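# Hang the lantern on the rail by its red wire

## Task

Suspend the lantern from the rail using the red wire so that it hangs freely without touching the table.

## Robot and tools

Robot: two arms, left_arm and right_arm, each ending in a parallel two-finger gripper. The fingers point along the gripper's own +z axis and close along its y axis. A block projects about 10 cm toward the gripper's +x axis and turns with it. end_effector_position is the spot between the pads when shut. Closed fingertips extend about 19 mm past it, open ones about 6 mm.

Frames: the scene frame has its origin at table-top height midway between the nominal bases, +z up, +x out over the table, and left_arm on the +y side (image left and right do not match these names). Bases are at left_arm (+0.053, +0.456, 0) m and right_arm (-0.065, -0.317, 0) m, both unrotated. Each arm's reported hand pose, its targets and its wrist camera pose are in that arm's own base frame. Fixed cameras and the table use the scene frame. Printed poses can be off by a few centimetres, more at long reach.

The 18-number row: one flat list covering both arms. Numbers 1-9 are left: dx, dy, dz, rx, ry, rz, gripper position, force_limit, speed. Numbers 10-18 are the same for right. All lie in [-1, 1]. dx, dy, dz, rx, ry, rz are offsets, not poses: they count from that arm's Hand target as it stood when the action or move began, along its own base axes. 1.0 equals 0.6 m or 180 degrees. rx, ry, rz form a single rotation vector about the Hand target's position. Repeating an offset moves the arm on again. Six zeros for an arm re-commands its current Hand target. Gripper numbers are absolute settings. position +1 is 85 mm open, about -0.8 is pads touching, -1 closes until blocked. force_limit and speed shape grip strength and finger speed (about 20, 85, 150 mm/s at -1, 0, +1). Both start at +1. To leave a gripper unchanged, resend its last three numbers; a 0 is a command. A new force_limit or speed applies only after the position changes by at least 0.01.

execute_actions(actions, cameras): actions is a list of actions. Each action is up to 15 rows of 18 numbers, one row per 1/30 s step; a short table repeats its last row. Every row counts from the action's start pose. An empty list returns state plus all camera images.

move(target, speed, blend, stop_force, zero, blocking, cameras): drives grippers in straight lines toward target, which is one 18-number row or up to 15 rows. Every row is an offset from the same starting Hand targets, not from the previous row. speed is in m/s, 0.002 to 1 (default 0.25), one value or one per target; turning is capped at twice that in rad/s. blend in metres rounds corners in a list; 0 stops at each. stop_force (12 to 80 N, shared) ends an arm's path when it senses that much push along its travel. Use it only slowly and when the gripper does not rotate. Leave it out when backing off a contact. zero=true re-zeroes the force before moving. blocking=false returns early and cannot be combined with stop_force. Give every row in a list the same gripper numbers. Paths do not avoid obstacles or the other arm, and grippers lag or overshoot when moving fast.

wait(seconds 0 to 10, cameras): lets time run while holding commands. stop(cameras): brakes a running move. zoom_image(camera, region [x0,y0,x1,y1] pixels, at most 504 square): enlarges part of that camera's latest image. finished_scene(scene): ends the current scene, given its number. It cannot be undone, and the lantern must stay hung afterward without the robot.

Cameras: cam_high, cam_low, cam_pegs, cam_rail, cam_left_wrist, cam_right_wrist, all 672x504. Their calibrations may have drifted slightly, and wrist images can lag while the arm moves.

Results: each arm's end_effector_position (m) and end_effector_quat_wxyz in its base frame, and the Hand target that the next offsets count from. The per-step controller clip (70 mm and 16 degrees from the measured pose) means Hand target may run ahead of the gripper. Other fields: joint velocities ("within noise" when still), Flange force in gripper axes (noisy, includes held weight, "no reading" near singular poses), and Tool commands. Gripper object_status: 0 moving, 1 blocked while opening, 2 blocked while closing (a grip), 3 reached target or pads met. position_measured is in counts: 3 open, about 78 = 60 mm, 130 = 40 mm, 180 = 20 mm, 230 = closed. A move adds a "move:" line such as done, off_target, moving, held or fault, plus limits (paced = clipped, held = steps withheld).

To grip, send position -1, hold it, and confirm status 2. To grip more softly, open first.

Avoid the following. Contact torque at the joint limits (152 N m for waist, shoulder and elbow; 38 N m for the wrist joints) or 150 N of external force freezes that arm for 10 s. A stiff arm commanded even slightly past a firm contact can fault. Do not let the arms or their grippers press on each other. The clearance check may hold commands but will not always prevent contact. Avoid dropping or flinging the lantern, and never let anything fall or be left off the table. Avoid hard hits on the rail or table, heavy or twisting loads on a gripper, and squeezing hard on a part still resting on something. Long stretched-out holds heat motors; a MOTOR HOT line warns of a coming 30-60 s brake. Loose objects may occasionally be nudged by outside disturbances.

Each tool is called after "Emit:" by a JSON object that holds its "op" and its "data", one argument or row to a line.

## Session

Emit:
{"op": "execute_actions", "data": {
  "actions": []
}}

Scene clock: 0.00 s.
left_arm: end_effector_position=(+0.1808, -0.0155, +0.2616) position_measured=3 object_status=3 end_effector_quat_wxyz=(-0.546, +0.495, +0.675, +0.027) | right_arm: end_effector_position=(+0.1778, +0.1595, +0.1213) position_measured=3 object_status=3 end_effector_quat_wxyz=(+0.047, +0.778, -0.625, +0.048)
Joint positions: left_arm=[-0.207 0.121 -0.204 -0.578 -2.269 -1.186] | right_arm=[1.372 -0.457 -0.758 0.042 -1.399 0.407]
Joint velocities: within noise
Flange force (N): no reading
Hand target: left_arm +0.1808, -0.0155, +0.2616; -0.546, +0.495, +0.675, +0.027 | right_arm +0.1778, +0.1595, +0.1213; +0.047, +0.778, -0.625, +0.048
Tool commands: left_gripper/position=+1.0 left_gripper/force_limit=+1.0 left_gripper/speed=+1.0 right_gripper/position=+1.0 right_gripper/force_limit=+1.0 right_gripper/speed=+1.0
camera_calibration:
cam_left_wrist: T_world_to_cam=[[0.702983, 0.505049, -0.50074, 0.0207383], [0.150013, -0.793527, -0.589755, 0.136214], [-0.695206, 0.33947, -0.6336, 0.426972], [0, 0, 0, 1]] pos_world=[0.261821, -0.0473289, 0.361247]
cam_right_wrist: T_world_to_cam=[[-0.978128, -0.208004, -0.000652999, 0.21767], [-0.202605, 0.95202, 0.229368, -0.128524], [-0.0470878, 0.224484, -0.97334, 0.213626], [0, 0, 0, 1]] pos_world=[0.196928, 0.119678, 0.237552]

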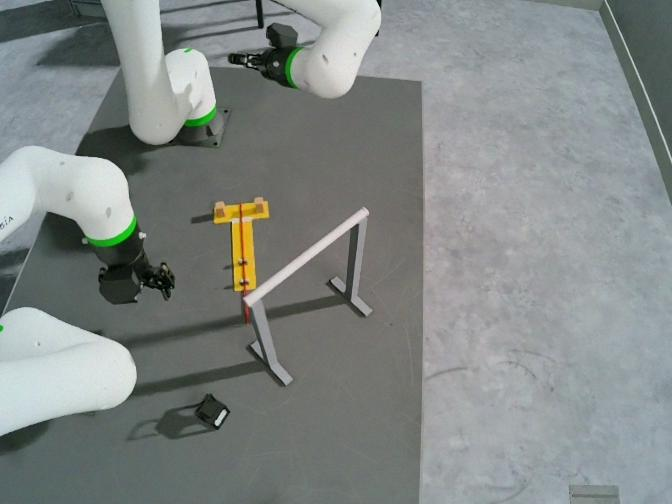

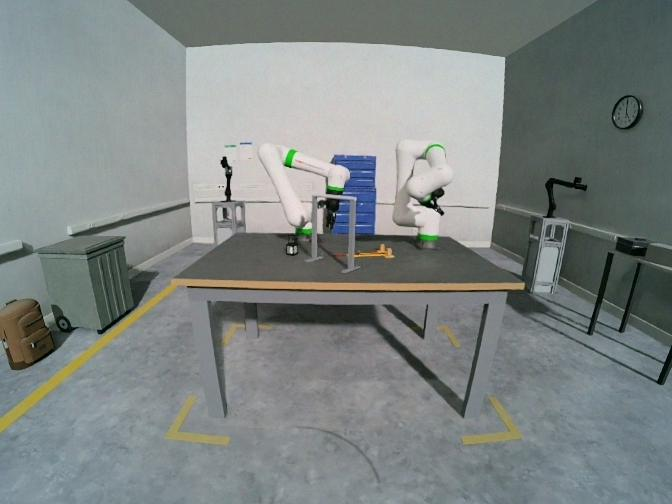

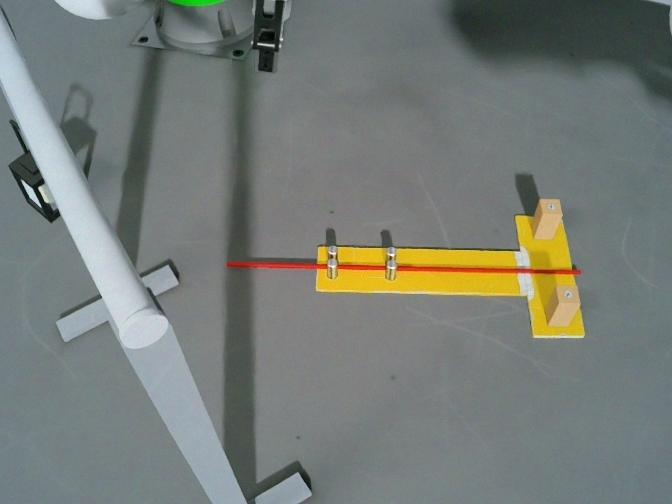

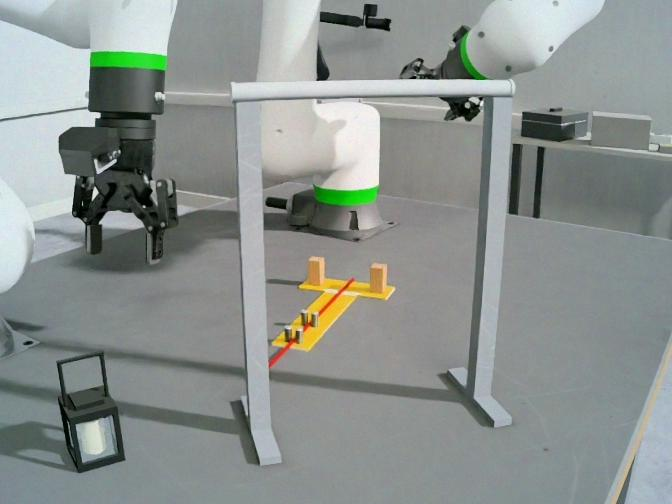

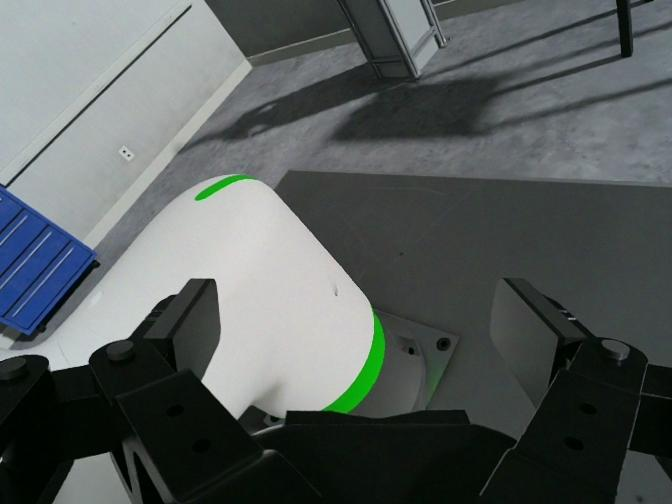

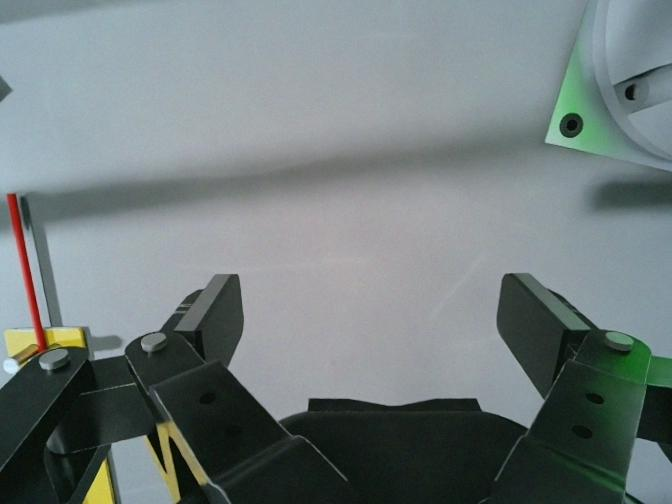

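Emit:
{"op": "move", "data": {
  "target": [
    [0,-0.2,0.05,0,0,0,1,1,1,0.1,-0.05,0.1,0.037,-0.029,-0.496,1,1,1],
    [0.077,-0.459,-0.236,0.112,-0.2115,0.398,0.5,0.6,0,0.2,0.0,0.08,0.037,-0.029,-0.496,1,1,1]
  ],
  "blend": 0.03
}}

Emit:
{"op": "move", "data": {
  "target": [0,0,0,0,0,0,0.5,0.6,0,0.128,0.05,-0.08,0,0,-0.497,1,1,1],
  "cameras": ["cam_left_wrist","cam_right_wrist","cam_pegs"]
}}

Scene clock: 9.73 s.
left_arm: end_effector_position=(+0.2270, -0.2909, +0.1200) position_measured=66 object_status=0 end_effector_quat_wxyz=(-0.297, -0.112, +0.948, -0.033) | right_arm: end_effector_position=(+0.2978, +0.1595, +0.1693) position_measured=3 object_status=3 end_effector_quat_wxyz=(-0.001, -0.114, +0.994, +0.000)
Joint positions: left_arm=[-0.292 0.194 -0.402 0.288 -1.519 0.432] | right_arm=[0.885 -0.262 -0.495 -0.001 -1.339 -0.657]
Flange force (N): left_arm=[6.1 3.2 2.6] | right_arm=[-5.9 7.3 -3.2]
Hand target: left_arm +0.2270, -0.2909, +0.1200; -0.297, -0.112, +0.948, -0.033 | right_arm +0.2978, +0.1595, +0.1693; -0.001, -0.114, +0.994, +0.000
Off the commanded pose: left_arm 0.000 m, 0 deg | right_arm 0.000 m, 0 deg.
move: done

Scene clock: 13.43 s.
left_arm: end_effector_position=(+0.2270, -0.2909, +0.1200) position_measured=66 object_status=3 end_effector_quat_wxyz=(-0.297, -0.112, +0.948, -0.033) | right_arm: end_effector_position=(+0.3746, +0.1895, +0.1213) position_measured=3 object_status=3 end_effector_quat_wxyz=(+0.000, +0.618, +0.786, +0.001)
Joint positions: left_arm=[-0.292 0.194 -0.402 0.288 -1.519 0.432] | right_arm=[0.782 0.001 -0.384 -0.001 -1.185 -2.116]
Flange force (N): left_arm=[6.0 2.9 2.3] | right_arm=[8.4 7.1 -1.2]
Hand target: left_arm +0.2270, -0.2909, +0.1200; -0.297, -0.112, +0.948, -0.033 | right_arm +0.3746, +0.1895, +0.1213; +0.000, +0.618, +0.786, +0.001
Off the commanded pose: left_arm 0.000 m, 0 deg | right_arm 0.000 m, 0 deg.
move: done
camera_calibration:
cam_left_wrist: T_world_to_cam=[[-0.229878, 0.973162, 0.0105516, 0.343113], [0.936342, 0.224111, -0.270257, -0.0934517], [-0.265369, -0.0522463, -0.96273, 0.290796], [0, 0, 0, 1]] pos_world=[0.243545, -0.297768, 0.251082]
cam_right_wrist: T_world_to_cam=[[0.974012, 0.226116, -0.0131568, -0.395606], [0.215882, -0.909214, 0.355983, 0.0632824], [0.0685312, -0.349572, -0.9344, 0.276879], [0, 0, 0, 1]] pos_world=[0.352689, 0.24378, 0.230984]
Images, in order (width x height): cam_pegs 672x504, cam_left_wrist 672x504, cam_right_wrist 672x504.

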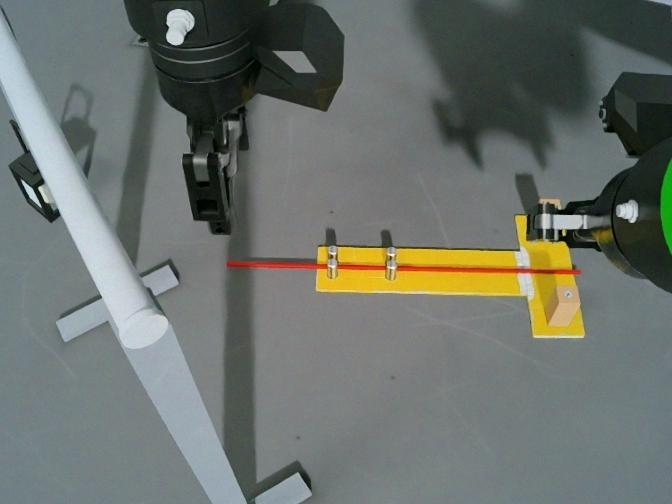

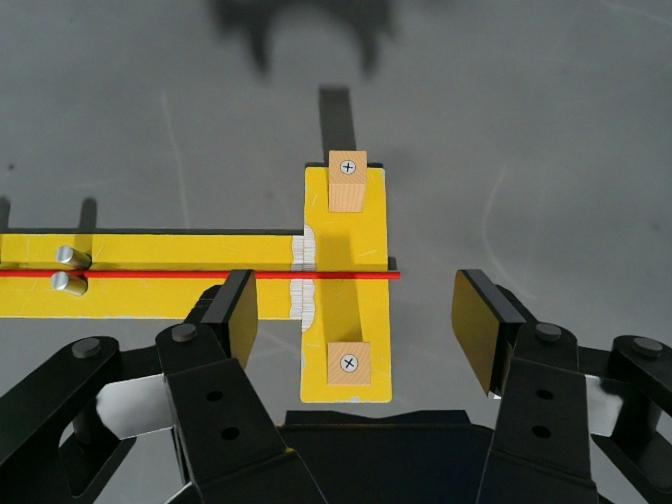

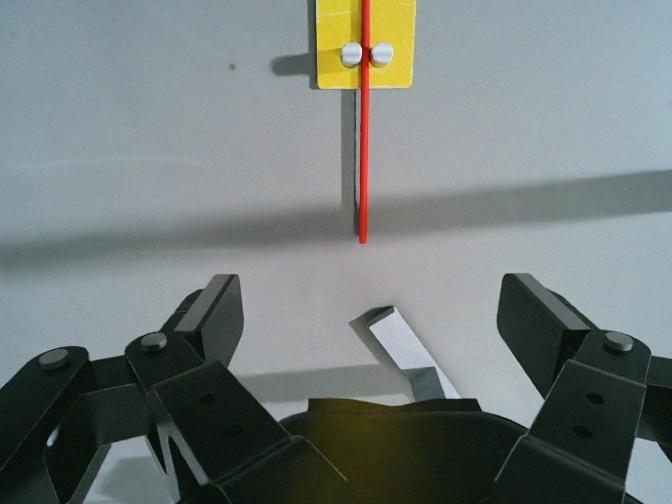

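Emit:
{"op": "move", "data": {
  "target": [
    [0.01,0.0007,0,0,0,0,0.5,0.6,0,0.0048,-0.001,-0.11,0,0,0,-0.3,0,-0.5],
    [0.01,0.0007,-0.141,0,0,0,0.5,0.6,0,0.0048,-0.001,-0.11,0,0,0,-0.3,0,-0.5]
  ],
  "speed": 0.1,
  "cameras": ["cam_left_wrist","cam_right_wrist"]
}}

Scene clock: 17.03 s.
left_arm: end_effector_position=(+0.2330, -0.2905, +0.0355) position_measured=66 object_status=3 end_effector_quat_wxyz=(-0.297, -0.112, +0.948, -0.033) | right_arm: end_effector_position=(+0.3775, +0.1889, +0.0553) position_measured=167 object_status=3 end_effector_quat_wxyz=(+0.000, +0.618, +0.786, +0.001)
Joint positions: left_arm=[-0.288 0.33 -0.465 0.294 -1.329 0.371] | right_arm=[0.776 0.086 -0.466 -0.001 -1.017 -2.109]
Flange force (N): left_arm=[10.4 5.9 0.3] | right_arm=[5.6 7.8 0.3]
Hand target: left_arm +0.2330, -0.2905, +0.0354; -0.297, -0.112, +0.948, -0.033 | right_arm +0.3775, +0.1889, +0.0553; +0.000, +0.618, +0.786, +0.001
Off the commanded pose: left_arm 0.000 m, 0 deg | right_arm 0.000 m, 0 deg.
move: done
camera_calibration:
cam_left_wrist: T_world_to_cam=[[-0.229884, 0.973161, 0.0105294, 0.344999], [0.936367, 0.224115, -0.270167, -0.122016], [-0.265276, -0.0522475, -0.962756, 0.211039], [0, 0, 0, 1]] pos_world=[0.249545, -0.297368, 0.166582]
cam_right_wrist: T_world_to_cam=[[0.974033, 0.226027, -0.0131231, -0.39908], [0.215787, -0.909236, 0.355985, 0.085757], [0.0685302, -0.349572, -0.9344, 0.214843], [0, 0, 0, 1]] pos_world=[0.355489, 0.243279, 0.164984]
Images, in order (width x height): cam_left_wrist 672x504, cam_right_wrist 672x504.

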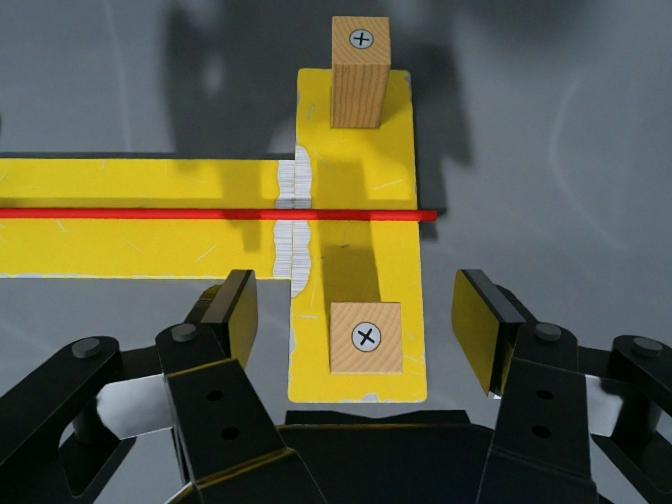

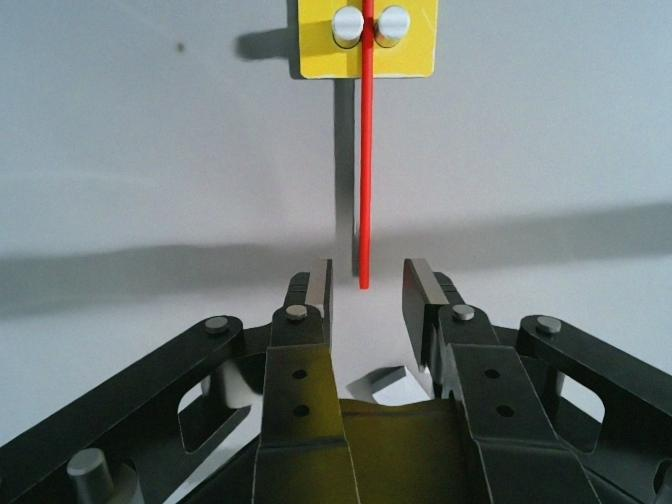

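Emit:
{"op": "move", "data": {
  "target": [-0.0008,0.0033,0,0,0,0,-1,0.6,-1,0,0,0,0,0,0,-0.3,0,-0.5]
}}

Emit:
{"op": "move", "data": {
  "target": [0,0,0.0015,0,0,0,-1,0.6,-1,-0.0025,-0.0005,-0.0572,0,0,0,-0.3,0,-0.5],
  "speed": 0.025,
  "stop_force": 12
}}

Emit:
{"op": "move", "data": {
  "target": [0,0,0,0,0,0,-1,0.6,-1,0,0,0,0,0,0,-1,0.2,-0.8],
  "cameras": ["cam_left_wrist","cam_right_wrist","cam_pegs"]
}}

Scene clock: 20.47 s.
left_arm: end_effector_position=(+0.2325, -0.2885, +0.0354) position_measured=182 object_status=0 end_effector_quat_wxyz=(-0.297, -0.112, +0.948, -0.033) | right_arm: end_effector_position=(+0.3775, +0.1889, +0.0553) position_measured=167 object_status=3 end_effector_quat_wxyz=(+0.000, +0.618, +0.786, +0.001)
Joint positions: left_arm=[-0.284 0.328 -0.469 0.292 -1.329 0.368] | right_arm=[0.776 0.086 -0.466 -0.001 -1.017 -2.109]
Flange force (N): left_arm=[9.7 5.2 -14.2] | right_arm=[6.4 9.0 0.6]
Hand target: left_arm +0.2325, -0.2885, +0.0354; -0.297, -0.112, +0.948, -0.033 | right_arm +0.3775, +0.1889, +0.0553; +0.000, +0.618, +0.786, +0.001
Off the commanded pose: left_arm 0.000 m, 0 deg | right_arm 0.000 m, 0 deg.
move: done

Scene clock: 22.73 s.
left_arm: end_effector_position=(+0.2325, -0.2885, +0.0355) position_measured=182 object_status=2 end_effector_quat_wxyz=(-0.297, -0.112, +0.948, -0.033) | right_arm: end_effector_position=(+0.3760, +0.1886, +0.0210) position_measured=167 object_status=3 end_effector_quat_wxyz=(+0.000, +0.618, +0.786, +0.001)
Joint positions: left_arm=[-0.284 0.327 -0.469 0.292 -1.329 0.368] | right_arm=[0.778 0.136 -0.507 -0.001 -0.927 -2.111]
Flange force (N): left_arm=[6.7 1.6 1.0] | right_arm=[5.9 6.9 0.7]
Hand target: left_arm +0.2325, -0.2885, +0.0355; -0.297, -0.112, +0.948, -0.033 (not the last commanded pose) | right_arm +0.3760, +0.1886, +0.0210; +0.000, +0.618, +0.786, +0.001
Off the commanded pose: left_arm 0.001 m, 0 deg | right_arm 0.000 m, 0 deg.
move: contact (left_arm)

Scene clock: 23.80 s.
left_arm: end_effector_position=(+0.2325, -0.2885, +0.0355) position_measured=182 object_status=2 end_effector_quat_wxyz=(-0.297, -0.112, +0.948, -0.033) | right_arm: end_effector_position=(+0.3760, +0.1886, +0.0210) position_measured=225 object_status=0 end_effector_quat_wxyz=(+0.000, +0.618, +0.786, +0.001)
Joint positions: left_arm=[-0.284 0.327 -0.469 0.292 -1.329 0.368] | right_arm=[0.778 0.136 -0.507 -0.001 -0.927 -2.111]
Flange force (N): left_arm=[7.0 2.6 0.8] | right_arm=[6.2 8.7 1.5]
Hand target: left_arm +0.2325, -0.2885, +0.0355; -0.297, -0.112, +0.948, -0.033 | right_arm +0.3760, +0.1886, +0.0210; +0.000, +0.618, +0.786, +0.001
Off the commanded pose: left_arm 0.000 m, 0 deg | right_arm 0.000 m, 0 deg.
move: done
camera_calibration:
cam_left_wrist: T_world_to_cam=[[-0.229892, 0.973159, 0.0105807, 0.342931], [0.936305, 0.224126, -0.270372, -0.121944], [-0.265487, -0.0522498, -0.962698, 0.211053], [0, 0, 0, 1]] pos_world=[0.249045, -0.295368, 0.166582]
cam_right_wrist: T_world_to_cam=[[0.974033, 0.226027, -0.0131231, -0.398001], [0.215787, -0.909236, 0.355985, 0.0980182], [0.0685302, -0.349572, -0.9344, 0.182791], [0, 0, 0, 1]] pos_world=[0.353989, 0.242979, 0.130684]
Images, in order (width x height): cam_pegs 672x504, cam_left_wrist 672x504, cam_right_wrist 672x504.

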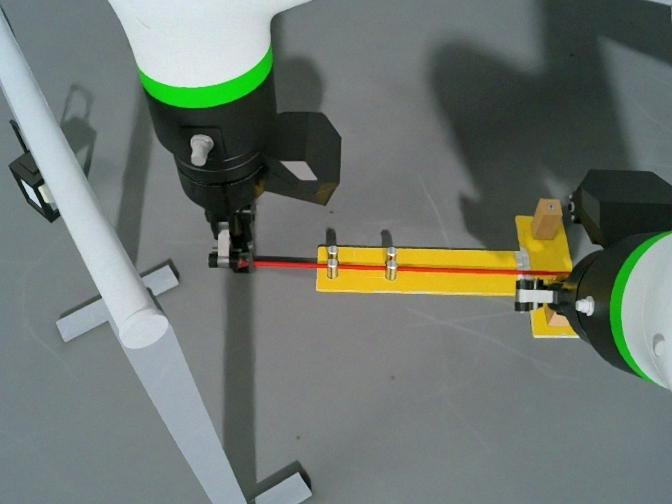

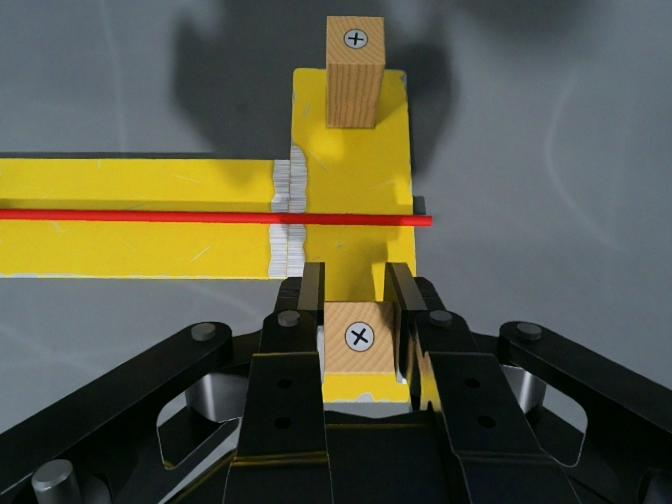

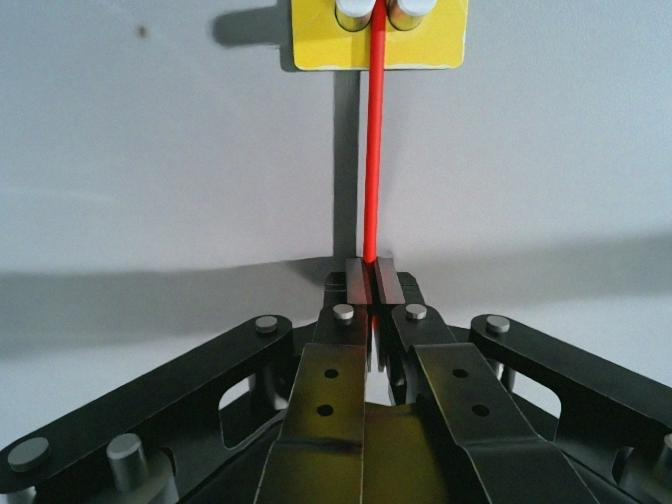

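Emit:
{"op": "move", "data": {
  "target": [
    [0,0,0,0,0,0,-1,0.6,-1,0.0307,0.0132,0.003,0,0,0.1667,-1,0.2,-0.8],
    [0,0,0,0,0,0,-1,0.6,-1,0.0545,0.0358,0.005,0,0,0.3333,-1,0.2,-0.8],
    [0,0,0,0,0,0,-1,0.6,-1,0.0687,0.0643,0.007,0,0,0.5,-1,0.2,-0.8],
    [0,0,0,0,0,0,-1,0.6,-1,0.072,0.0945,0.009,0,0,0.6667,-1,0.2,-0.8]
  ],
  "speed": 0.17,
  "blend": 0.004,
  "cameras": ["cam_right_wrist","cam_left_wrist"]
}}

Scene clock: 31.53 s.
left_arm: end_effector_position=(+0.2325, -0.2885, +0.0355) position_measured=182 object_status=2 end_effector_quat_wxyz=(-0.297, -0.112, +0.948, -0.033) | right_arm: end_effector_position=(+0.4191, +0.2454, +0.0264) position_measured=225 object_status=2 end_effector_quat_wxyz=(-0.001, -0.371, +0.928, +0.000)
Joint positions: left_arm=[-0.284 0.327 -0.469 0.292 -1.329 0.368] | right_arm=[0.8 0.277 -0.317 -0.001 -0.978 -0.039]
Flange force (N): left_arm=[7.3 1.6 0.9] | right_arm=[-11.2 0.9 1.2]
Hand target: left_arm +0.2325, -0.2885, +0.0355; -0.297, -0.112, +0.948, -0.033 | right_arm +0.4192, +0.2453, +0.0264; -0.001, -0.371, +0.929, +0.000
Off the commanded pose: left_arm 0.000 m, 0 deg | right_arm 0.000 m, 0 deg.
move: done
camera_calibration:
cam_left_wrist: T_world_to_cam=[[-0.229916, 0.973154, 0.0104864, 0.342951], [0.936299, 0.224123, -0.270394, -0.12194], [-0.265485, -0.0523495, -0.962693, 0.211023], [0, 0, 0, 1]] pos_world=[0.249046, -0.295368, 0.166582]
cam_right_wrist: T_world_to_cam=[[-0.682973, 0.730326, -0.0131215, 0.117953], [0.67935, 0.641697, 0.355963, -0.436427], [0.268389, 0.234199, -0.934408, -0.0222769], [0, 0, 0, 1]] pos_world=[0.383024, 0.199127, 0.136084]
Images, in order (width x height): cam_left_wrist 672x504, cam_right_wrist 672x504.

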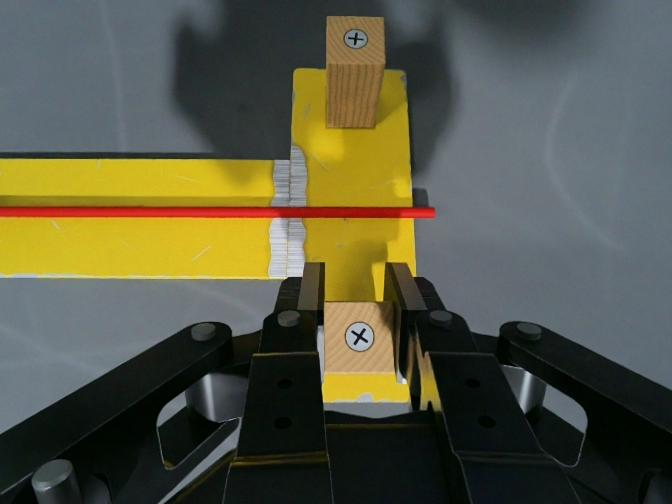

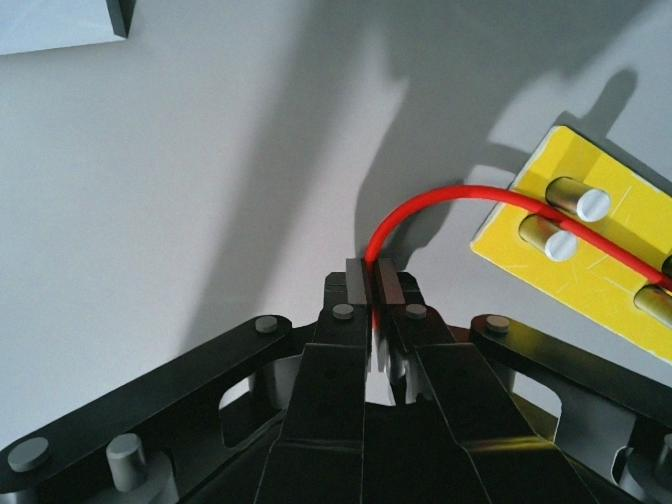

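Emit:
{"op": "move", "data": {
  "target": [
    [0,0,0,0,0,0,-1,0.6,-1,-0.007,0.0275,0.003,0,0,0.1667,-1,0.2,-0.8],
    [0,0,0,0,0,0,-1,0.6,-1,-0.0192,0.046,0.006,0,0,0.3056,-1,0.2,-0.8],
    [0,0,0,0,0,0,-1,0.6,-1,-0.0318,0.0568,0.006,0,0,0.4167,-1,0.2,-0.8]
  ],
  "speed": 0.15,
  "blend": 0.004,
  "cameras": ["cam_right_wrist"]
}}

Emit:
{"op": "move", "data": {
  "target": [0,0,0,0,0,0,-1,0.6,-1,0,0,0,0,0,0,-0.55,0,-0.8]
}}

Emit:
{"op": "move", "data": {
  "target": [
    [0,0,0,0,0,0,-1,0.6,-1,0,0,0.12,0,0,0,-0.55,0,-0.8],
    [0,0,0,0,0,0,-1,0.6,-1,-0.114,0.158,0.12,0,0,-0.083,-0.3,0,-0.5]
  ],
  "speed": 0.12,
  "cameras": ["cam_right_wrist","cam_pegs"]
}}

Scene clock: 37.77 s.
left_arm: end_effector_position=(+0.2325, -0.2885, +0.0355) position_measured=182 object_status=2 end_effector_quat_wxyz=(-0.297, -0.112, +0.948, -0.033) | right_arm: end_effector_position=(+0.4001, +0.2794, +0.0300) position_measured=225 object_status=2 end_effector_quat_wxyz=(+0.001, +0.860, -0.511, +0.000)
Joint positions: left_arm=[-0.284 0.327 -0.469 0.292 -1.329 0.368] | right_arm=[0.88 0.276 -0.308 0.001 -0.987 1.189]
Flange force (N): left_arm=[7.9 0.9 2.0] | right_arm=[-5.5 -9.9 1.4]
Hand target: left_arm +0.2325, -0.2885, +0.0355; -0.297, -0.112, +0.948, -0.033 | right_arm +0.4001, +0.2794, +0.0300; +0.001, +0.860, -0.511, +0.000
Off the commanded pose: left_arm 0.000 m, 0 deg | right_arm 0.000 m, 0 deg.
move: done
camera_calibration:
cam_right_wrist: T_world_to_cam=[[-0.882247, -0.470604, -0.0131594, 0.495362], [-0.443939, 0.822303, 0.355999, -0.0476301], [-0.156714, 0.319921, -0.934394, 0.124368], [0, 0, 0, 1]] pos_world=[0.435377, 0.232497, 0.139684]
Images, in order (width x height): cam_right_wrist 672x504.

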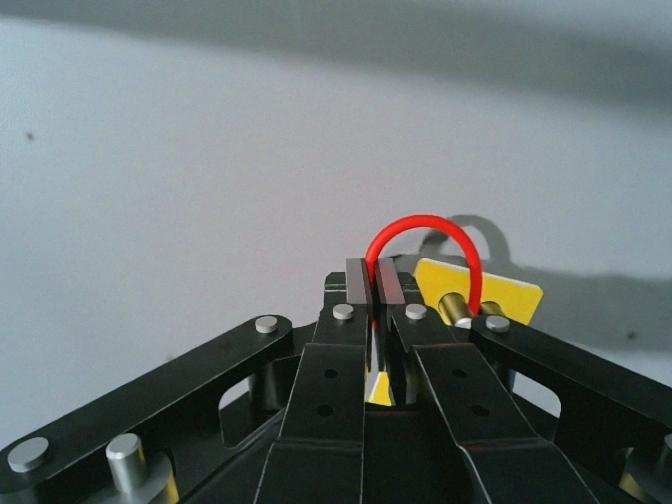

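Scene clock: 38.37 s.
left_arm: end_effector_position=(+0.2325, -0.2885, +0.0355) position_measured=182 object_status=2 end_effector_quat_wxyz=(-0.297, -0.112, +0.948, -0.033) | right_arm: end_effector_position=(+0.4001, +0.2794, +0.0300) position_measured=199 object_status=0 end_effector_quat_wxyz=(+0.001, +0.860, -0.511, +0.000)
Joint positions: left_arm=[-0.284 0.327 -0.469 0.292 -1.329 0.368] | right_arm=[0.88 0.276 -0.308 0.001 -0.987 1.189]
Flange force (N): left_arm=[6.9 3.5 0.9] | right_arm=[-4.4 -8.5 0.8]
Hand target: left_arm +0.2325, -0.2885, +0.0355; -0.297, -0.112, +0.948, -0.033 | right_arm +0.4001, +0.2794, +0.0300; +0.001, +0.860, -0.511, +0.000
Off the commanded pose: left_arm 0.000 m, 0 deg | right_arm 0.000 m, 0 deg.
move: done

Scene clock: 41.53 s.
left_arm: end_effector_position=(+0.2325, -0.2885, +0.0355) position_measured=182 object_status=2 end_effector_quat_wxyz=(-0.297, -0.112, +0.948, -0.033) | right_arm: end_effector_position=(+0.3317, +0.3742, +0.1020) position_measured=167 object_status=0 end_effector_quat_wxyz=(+0.001, +0.786, -0.618, +0.000)
Joint positions: left_arm=[-0.284 0.327 -0.469 0.292 -1.329 0.368] | right_arm=[1.109 0.218 -0.191 0.001 -1.163 0.7]
Flange force (N): left_arm=[6.5 3.3 1.0] | right_arm=[-8.6 -6.5 -0.9]
Hand target: left_arm +0.2325, -0.2885, +0.0355; -0.297, -0.112, +0.948, -0.033 | right_arm +0.3317, +0.3742, +0.1020; +0.001, +0.786, -0.618, +0.000
Off the commanded pose: left_arm 0.000 m, 0 deg | right_arm 0.000 m, 0 deg.
move: done
camera_calibration:
cam_right_wrist: T_world_to_cam=[[-0.97373, -0.227329, -0.0130733, 0.419887], [-0.216985, 0.908951, 0.355985, -0.289307], [-0.0690427, 0.34947, -0.9344, 0.110451], [0, 0, 0, 1]] pos_world=[0.353708, 0.319819, 0.211684]
Images, in order (width x height): cam_pegs 672x504, cam_right_wrist 672x504.

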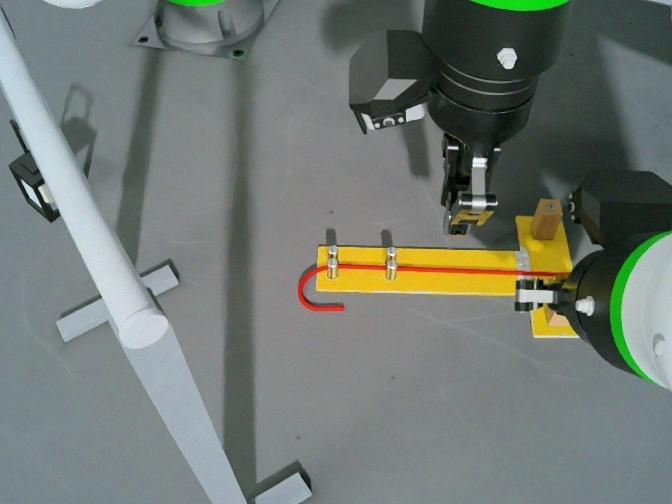

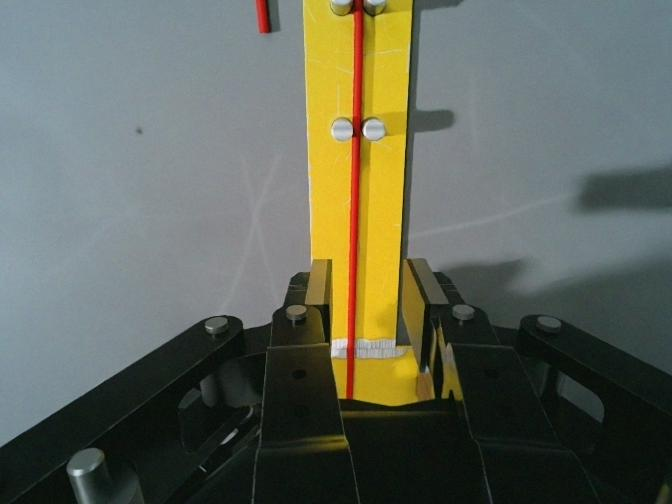

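Emit:
{"op": "move", "data": {
  "target": [0,0,0,0,0,0,-1,0.6,-1,-0.0018,0.0245,-0.09,0,0,-0.007,-0.3,0,-0.5],
  "speed": 0.12
}}

Emit:
{"op": "move", "data": {
  "target": [0,0,0,0,0,0,-1,0.6,-1,0,0,-0.0375,0,0,0,-0.3,0,-0.5],
  "speed": 0.025,
  "stop_force": 12,
  "cameras": ["cam_right_wrist"]
}}

Scene clock: 43.43 s.
left_arm: end_effector_position=(+0.2325, -0.2885, +0.0355) position_measured=182 object_status=2 end_effector_quat_wxyz=(-0.297, -0.112, +0.948, -0.033) | right_arm: end_effector_position=(+0.3306, +0.3889, +0.0480) position_measured=167 object_status=3 end_effector_quat_wxyz=(+0.001, +0.779, -0.627, +0.000)
Joint positions: left_arm=[-0.284 0.327 -0.469 0.292 -1.329 0.368] | right_arm=[1.124 0.302 -0.224 0 -1.046 0.663]
Flange force (N): left_arm=[6.8 3.0 1.2] | right_arm=[-8.2 -4.9 0.3]
Hand target: left_arm +0.2325, -0.2885, +0.0355; -0.297, -0.112, +0.948, -0.033 | right_arm +0.3306, +0.3889, +0.0480; +0.001, +0.779, -0.627, +0.000
Off the commanded pose: left_arm 0.000 m, 0 deg | right_arm 0.000 m, 0 deg.
move: done

Scene clock: 45.20 s.
left_arm: end_effector_position=(+0.2325, -0.2885, +0.0355) position_measured=182 object_status=2 end_effector_quat_wxyz=(-0.297, -0.112, +0.948, -0.033) | right_arm: end_effector_position=(+0.3306, +0.3889, +0.0255) position_measured=167 object_status=3 end_effector_quat_wxyz=(+0.001, +0.779, -0.627, +0.000)
Joint positions: left_arm=[-0.284 0.327 -0.469 0.292 -1.329 0.368] | right_arm=[1.124 0.332 -0.245 0.001 -0.994 0.663]
Flange force (N): left_arm=[7.1 3.7 0.8] | right_arm=[-9.4 -6.2 0.4]
Hand target: left_arm +0.2325, -0.2885, +0.0355; -0.297, -0.112, +0.948, -0.033 | right_arm +0.3306, +0.3889, +0.0255; +0.001, +0.779, -0.627, +0.000
Off the commanded pose: left_arm 0.000 m, 0 deg | right_arm 0.000 m, 0 deg.
move: done
camera_calibration:
cam_right_wrist: T_world_to_cam=[[-0.978492, -0.205869, -0.0130855, 0.414445], [-0.196955, 0.913498, 0.355991, -0.284052], [-0.0613339, 0.350912, -0.934398, 0.0306513], [0, 0, 0, 1]] pos_world=[0.351466, 0.334047, 0.135184]
Images, in order (width x height): cam_right_wrist 672x504.

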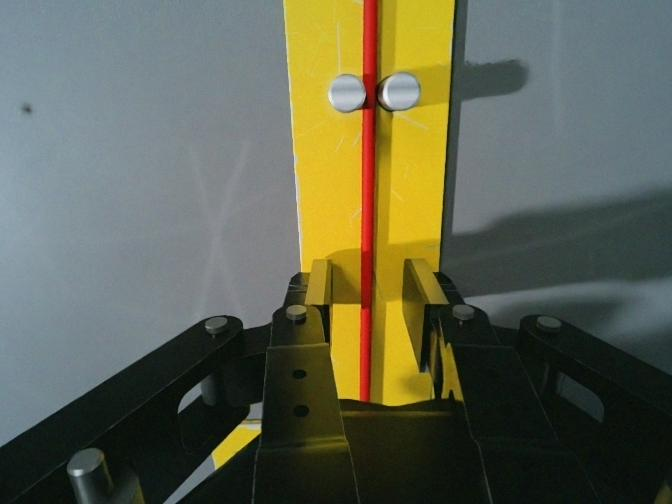

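Emit:
{"op": "move", "data": {
  "target": [0,0,0,0,0,0,-1,0.6,-1,0.0025,0.0005,0.0005,0,0,0,-1,0,-0.8]
}}

Emit:
{"op": "move", "data": {
  "target": [0,0,0,0,0,0,-1,0.6,-1,0.0128,-0.0586,0,0,0,0,-1,0,-0.8],
  "speed": 0.07
}}

Emit:
{"op": "move", "data": {
  "target": [
    [0,0,0,0,0,0,-1,0.6,-1,0,0,0,0,0,0,-0.5,0,-0.5],
    [0,0,0,0,0,0,-1,0.6,-1,-0.0128,0.0586,0,0,0,0,-0.5,0,-0.5]
  ],
  "speed": 0.08
}}

Emit:
{"op": "move", "data": {
  "target": [0,0,0,0,0,0,-1,0.6,-1,0,0,0,0,0,0,-1,0,-0.8]
}}

Emit:
{"op": "move", "data": {
  "target": [0,0,0,0,0,0,-1,0.6,-1,0.0128,-0.0586,0,0,0,0,-1,0,-0.8],
  "speed": 0.07
}}

Emit:
{"op": "move", "data": {
  "target": [
    [0,0,0,0,0,0,-1,0.6,-1,0,0,0,0,0,0,-0.5,0,-0.5],
    [0,0,0,0,0,0,-1,0.6,-1,-0.0128,0.0586,0,0,0,0,-0.5,0,-0.5]
  ],
  "speed": 0.08
}}

Emit:
{"op": "move", "data": {
  "target": [0,0,0,0,0,0,-1,0.6,-1,0,0,0,0,0,0,-1,0,-0.8]
}}

Emit:
{"op": "move", "data": {
  "target": [0,0,0,0,0,0,-1,0.6,-1,0.0128,-0.0586,0,0,0,0,-1,0,-0.8],
  "speed": 0.07
}}

Emit:
{"op": "move", "data": {
  "target": [
    [0,0,0,0,0,0,-1,0.6,-1,0,0,0,0,0,0,-0.5,0,-0.5],
    [0,0,0,0,0,0,-1,0.6,-1,-0.0128,0.0586,0,0,0,0,-0.5,0,-0.5]
  ],
  "speed": 0.08,
  "cameras": ["cam_right_wrist","cam_left_wrist","cam_pegs"]
}}

Scene clock: 47.70 s.
left_arm: end_effector_position=(+0.2325, -0.2885, +0.0355) position_measured=182 object_status=2 end_effector_quat_wxyz=(-0.297, -0.112, +0.948, -0.033) | right_arm: end_effector_position=(+0.3321, +0.3892, +0.0258) position_measured=227 object_status=0 end_effector_quat_wxyz=(+0.001, +0.779, -0.627, +0.000)
Joint positions: left_arm=[-0.284 0.327 -0.469 0.292 -1.329 0.368] | right_arm=[1.122 0.334 -0.242 0.001 -0.996 0.665]
Flange force (N): left_arm=[6.4 3.3 1.4] | right_arm=[-7.1 -0.9 -13.6]
Hand target: left_arm +0.2325, -0.2885, +0.0355; -0.297, -0.112, +0.948, -0.033 | right_arm +0.3321, +0.3892, +0.0258; +0.001, +0.779, -0.627, +0.000
Off the commanded pose: left_arm 0.000 m, 0 deg | right_arm 0.000 m, 0 deg.
move: done

Scene clock: 48.63 s.
left_arm: end_effector_position=(+0.2325, -0.2885, +0.0355) position_measured=182 object_status=2 end_effector_quat_wxyz=(-0.297, -0.112, +0.948, -0.033) | right_arm: end_effector_position=(+0.3398, +0.3541, +0.0257) position_measured=227 object_status=2 end_effector_quat_wxyz=(+0.001, +0.779, -0.627, +0.000)
Joint positions: left_arm=[-0.284 0.327 -0.469 0.292 -1.329 0.368] | right_arm=[1.074 0.289 -0.303 0.001 -0.98 0.712]
Flange force (N): left_arm=[4.9 -2.9 3.9] | right_arm=[-15.5 -3.4 -10.8]
Hand target: left_arm +0.2325, -0.2885, +0.0355; -0.297, -0.112, +0.948, -0.033 | right_arm +0.3398, +0.3540, +0.0258; +0.001, +0.779, -0.627, +0.000
Off the commanded pose: left_arm 0.000 m, 0 deg | right_arm 0.000 m, 0 deg.
move: done

Scene clock: 50.10 s.
left_arm: end_effector_position=(+0.2325, -0.2885, +0.0355) position_measured=182 object_status=2 end_effector_quat_wxyz=(-0.297, -0.112, +0.948, -0.033) | right_arm: end_effector_position=(+0.3321, +0.3891, +0.0258) position_measured=192 object_status=3 end_effector_quat_wxyz=(+0.001, +0.779, -0.627, +0.000)
Joint positions: left_arm=[-0.284 0.327 -0.469 0.292 -1.329 0.368] | right_arm=[1.121 0.334 -0.242 0 -0.996 0.666]
Flange force (N): left_arm=[6.5 1.7 0.1] | right_arm=[-7.7 -4.8 0.0]
Hand target: left_arm +0.2325, -0.2885, +0.0355; -0.297, -0.112, +0.948, -0.033 | right_arm +0.3321, +0.3892, +0.0258; +0.001, +0.779, -0.627, +0.000
Off the commanded pose: left_arm 0.000 m, 0 deg | right_arm 0.000 m, 0 deg.
move: done

Scene clock: 50.90 s.
left_arm: end_effector_position=(+0.2325, -0.2885, +0.0355) position_measured=182 object_status=2 end_effector_quat_wxyz=(-0.297, -0.112, +0.948, -0.033) | right_arm: end_effector_position=(+0.3321, +0.3892, +0.0258) position_measured=227 object_status=0 end_effector_quat_wxyz=(+0.001, +0.779, -0.627, +0.000)
Joint positions: left_arm=[-0.284 0.327 -0.469 0.292 -1.329 0.368] | right_arm=[1.122 0.334 -0.242 0.001 -0.996 0.665]
Flange force (N): left_arm=[4.0 0.9 3.4] | right_arm=[-6.7 -0.6 -15.1]
Hand target: left_arm +0.2325, -0.2885, +0.0355; -0.297, -0.112, +0.948, -0.033 | right_arm +0.3321, +0.3892, +0.0258; +0.001, +0.779, -0.627, +0.000
Off the commanded pose: left_arm 0.000 m, 0 deg | right_arm 0.000 m, 0 deg.
move: done

Scene clock: 51.83 s.
left_arm: end_effector_position=(+0.2325, -0.2885, +0.0355) position_measured=182 object_status=2 end_effector_quat_wxyz=(-0.297, -0.112, +0.948, -0.033) | right_arm: end_effector_position=(+0.3398, +0.3541, +0.0258) position_measured=227 object_status=2 end_effector_quat_wxyz=(+0.001, +0.779, -0.627, +0.000)
Joint positions: left_arm=[-0.284 0.327 -0.469 0.292 -1.329 0.368] | right_arm=[1.074 0.289 -0.303 0.001 -0.98 0.712]
Flange force (N): left_arm=[3.5 -0.2 3.0] | right_arm=[-15.9 -4.9 -11.1]
Hand target: left_arm +0.2325, -0.2885, +0.0355; -0.297, -0.112, +0.948, -0.033 | right_arm +0.3398, +0.3540, +0.0258; +0.001, +0.779, -0.627, +0.000
Off the commanded pose: left_arm 0.000 m, 0 deg | right_arm 0.000 m, 0 deg.
move: done

Scene clock: 53.30 s.
left_arm: end_effector_position=(+0.2325, -0.2885, +0.0355) position_measured=182 object_status=2 end_effector_quat_wxyz=(-0.297, -0.112, +0.948, -0.033) | right_arm: end_effector_position=(+0.3321, +0.3891, +0.0258) position_measured=192 object_status=3 end_effector_quat_wxyz=(+0.001, +0.779, -0.627, +0.000)
Joint positions: left_arm=[-0.284 0.327 -0.469 0.292 -1.329 0.368] | right_arm=[1.121 0.334 -0.242 0 -0.996 0.666]
Flange force (N): left_arm=[6.4 2.3 0.0] | right_arm=[-6.0 -3.2 1.4]
Hand target: left_arm +0.2325, -0.2885, +0.0355; -0.297, -0.112, +0.948, -0.033 | right_arm +0.3321, +0.3892, +0.0258; +0.001, +0.779, -0.627, +0.000
Off the commanded pose: left_arm 0.000 m, 0 deg | right_arm 0.000 m, 0 deg.
move: done

Scene clock: 54.10 s.
left_arm: end_effector_position=(+0.2325, -0.2885, +0.0355) position_measured=182 object_status=2 end_effector_quat_wxyz=(-0.297, -0.112, +0.948, -0.033) | right_arm: end_effector_position=(+0.3321, +0.3892, +0.0258) position_measured=227 object_status=0 end_effector_quat_wxyz=(+0.001, +0.779, -0.627, +0.000)
Joint positions: left_arm=[-0.284 0.327 -0.469 0.292 -1.329 0.368] | right_arm=[1.122 0.334 -0.242 0.001 -0.996 0.665]
Flange force (N): left_arm=[4.2 0.6 2.3] | right_arm=[-7.1 -1.7 -15.5]
Hand target: left_arm +0.2325, -0.2885, +0.0355; -0.297, -0.112, +0.948, -0.033 | right_arm +0.3321, +0.3892, +0.0258; +0.001, +0.779, -0.627, +0.000
Off the commanded pose: left_arm 0.000 m, 0 deg | right_arm 0.000 m, 0 deg.
move: done

Scene clock: 55.03 s.
left_arm: end_effector_position=(+0.2325, -0.2885, +0.0355) position_measured=182 object_status=2 end_effector_quat_wxyz=(-0.297, -0.112, +0.948, -0.033) | right_arm: end_effector_position=(+0.3398, +0.3541, +0.0257) position_measured=227 object_status=2 end_effector_quat_wxyz=(+0.001, +0.779, -0.627, +0.000)
Joint positions: left_arm=[-0.284 0.327 -0.469 0.292 -1.329 0.368] | right_arm=[1.074 0.289 -0.303 0.001 -0.98 0.712]
Flange force (N): left_arm=[4.1 -1.5 2.5] | right_arm=[-13.6 -2.8 -10.5]
Hand target: left_arm +0.2325, -0.2885, +0.0355; -0.297, -0.112, +0.948, -0.033 | right_arm +0.3398, +0.3540, +0.0258; +0.001, +0.779, -0.627, +0.000
Off the commanded pose: left_arm 0.000 m, 0 deg | right_arm 0.000 m, 0 deg.
move: done

Scene clock: 56.50 s.
left_arm: end_effector_position=(+0.2325, -0.2885, +0.0355) position_measured=182 object_status=2 end_effector_quat_wxyz=(-0.297, -0.112, +0.948, -0.033) | right_arm: end_effector_position=(+0.3321, +0.3891, +0.0258) position_measured=192 object_status=3 end_effector_quat_wxyz=(+0.001, +0.779, -0.627, +0.000)
Joint positions: left_arm=[-0.284 0.327 -0.469 0.292 -1.329 0.368] | right_arm=[1.121 0.334 -0.242 0 -0.996 0.666]
Flange force (N): left_arm=[7.0 1.5 0.0] | right_arm=[-8.1 -4.4 0.2]
Hand target: left_arm +0.2325, -0.2885, +0.0355; -0.297, -0.112, +0.948, -0.033 | right_arm +0.3321, +0.3892, +0.0258; +0.001, +0.779, -0.627, +0.000
Off the commanded pose: left_arm 0.000 m, 0 deg | right_arm 0.000 m, 0 deg.
move: done
camera_calibration:
cam_left_wrist: T_world_to_cam=[[-0.229916, 0.973154, 0.0104864, 0.342951], [0.936299, 0.224123, -0.270394, -0.12194], [-0.265485, -0.0523495, -0.962693, 0.211023], [0, 0, 0, 1]] pos_world=[0.249046, -0.295368, 0.166582]
cam_right_wrist: T_world_to_cam=[[-0.978513, -0.205771, -0.0130704, 0.415929], [-0.196853, 0.913486, 0.356078, -0.284055], [-0.0613308, 0.351, -0.934365, 0.0308251], [0, 0, 0, 1]] pos_world=[0.352966, 0.334247, 0.135384]
Images, in order (width x height): cam_pegs 672x504, cam_left_wrist 672x504, cam_right_wrist 672x504.

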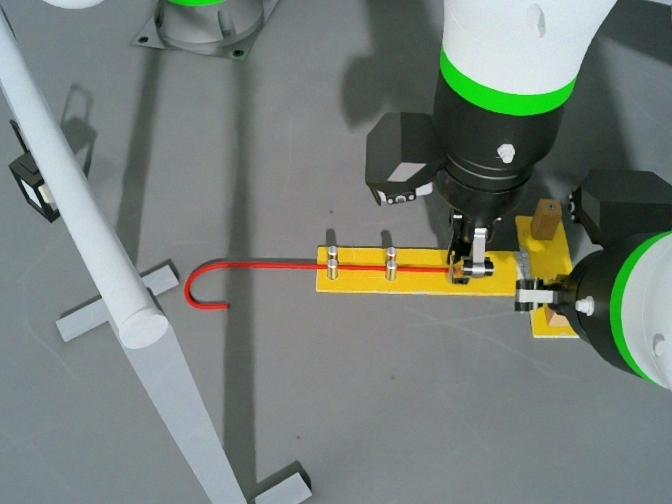

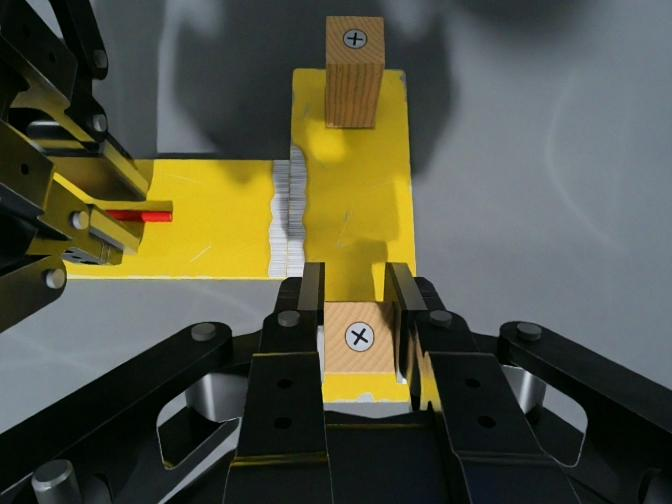

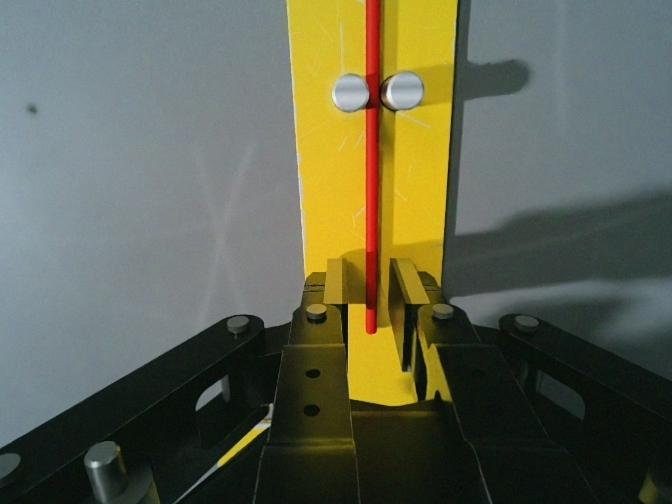

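Emit:
{"op": "move", "data": {
  "target": [0,0,0,0,0,0,-1,0.6,-1,0,0,0.0018,0,0,0,-1,0.3,-0.8]
}}

Emit:
{"op": "move", "data": {
  "target": [
    [0,0,0,0,0,0,-1,0.6,-1,0.0345,-0.0005,0.002,0,0,-0.222,-1,0.3,-0.8],
    [0,0,0,0,0,0,-1,0.6,-1,0.0642,-0.0162,0.005,0,0,-0.444,-1,0.3,-0.8],
    [0,0,0,0,0,0,-1,0.6,-1,0.0918,-0.0463,0.005,0,0,-0.539,-1,0.3,-0.8],
    [0,0,0,0,0,0,-1,0.6,-1,0.089,-0.0582,0.007,0,0,-0.722,-1,0.3,-0.8]
  ],
  "speed": 0.17,
  "blend": 0.003,
  "cameras": ["cam_right_wrist","cam_left_wrist","cam_pegs"]
}}

Scene clock: 58.40 s.
left_arm: end_effector_position=(+0.2325, -0.2885, +0.0355) position_measured=182 object_status=2 end_effector_quat_wxyz=(-0.297, -0.112, +0.948, -0.033) | right_arm: end_effector_position=(+0.3321, +0.3892, +0.0268) position_measured=228 object_status=2 end_effector_quat_wxyz=(+0.001, +0.779, -0.627, +0.000)
Joint positions: left_arm=[-0.284 0.327 -0.469 0.292 -1.329 0.368] | right_arm=[1.122 0.333 -0.241 0.001 -0.999 0.665]
Flange force (N): left_arm=[6.8 2.3 -0.1] | right_arm=[-7.8 -4.3 1.4]
Hand target: left_arm +0.2325, -0.2885, +0.0355; -0.297, -0.112, +0.948, -0.033 | right_arm +0.3321, +0.3892, +0.0268; +0.001, +0.779, -0.627, +0.000
Off the commanded pose: left_arm 0.000 m, 0 deg | right_arm 0.000 m, 0 deg.
move: done

Scene clock: 65.63 s.
left_arm: end_effector_position=(+0.2325, -0.2885, +0.0355) position_measured=182 object_status=2 end_effector_quat_wxyz=(-0.297, -0.112, +0.948, -0.033) | right_arm: end_effector_position=(+0.3855, +0.3542, +0.0310) position_measured=228 object_status=2 end_effector_quat_wxyz=(-0.001, +0.238, +0.971, +0.000)
Joint positions: left_arm=[-0.284 0.327 -0.469 0.292 -1.329 0.368] | right_arm=[0.993 0.353 -0.201 -0.002 -1.017 -1.473]
Flange force (N): left_arm=[9.1 3.5 3.2] | right_arm=[-2.6 10.5 0.3]
Hand target: left_arm +0.2325, -0.2885, +0.0355; -0.297, -0.112, +0.948, -0.033 | right_arm +0.3855, +0.3542, +0.0310; -0.001, +0.238, +0.971, +0.000
Off the commanded pose: left_arm 0.000 m, 0 deg | right_arm 0.000 m, 0 deg.
move: done
camera_calibration:
cam_left_wrist: T_world_to_cam=[[-0.229916, 0.973154, 0.0104864, 0.342951], [0.936299, 0.224123, -0.270394, -0.12194], [-0.265485, -0.0523495, -0.962693, 0.211023], [0, 0, 0, 1]] pos_world=[0.249046, -0.295368, 0.166582]
cam_right_wrist: T_world_to_cam=[[0.47066, 0.882217, -0.0131143, -0.48299], [0.826674, -0.435735, 0.356012, -0.160264], [0.308366, -0.178402, -0.934389, 0.0962788], [0, 0, 0, 1]] pos_world=[0.330121, 0.373446, 0.140684]
Images, in order (width x height): cam_pegs 672x504, cam_left_wrist 672x504, cam_right_wrist 672x504.

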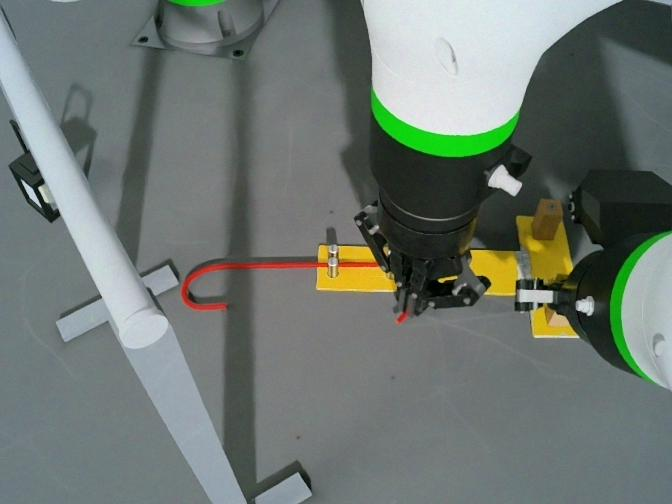

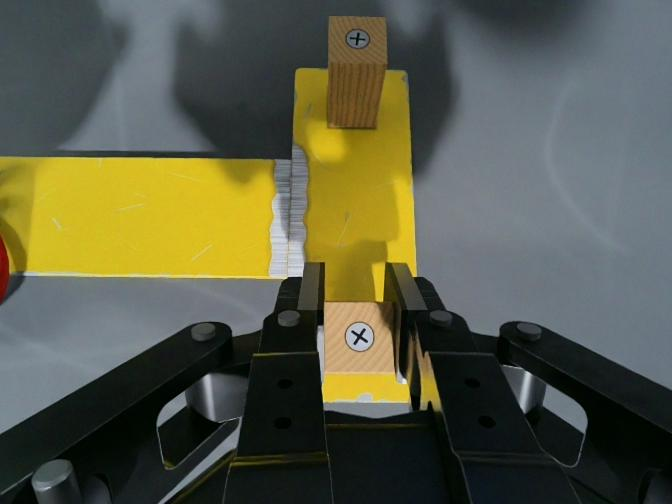

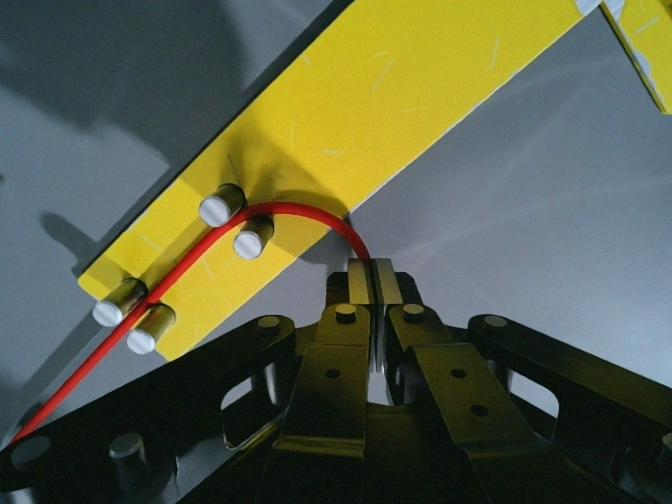

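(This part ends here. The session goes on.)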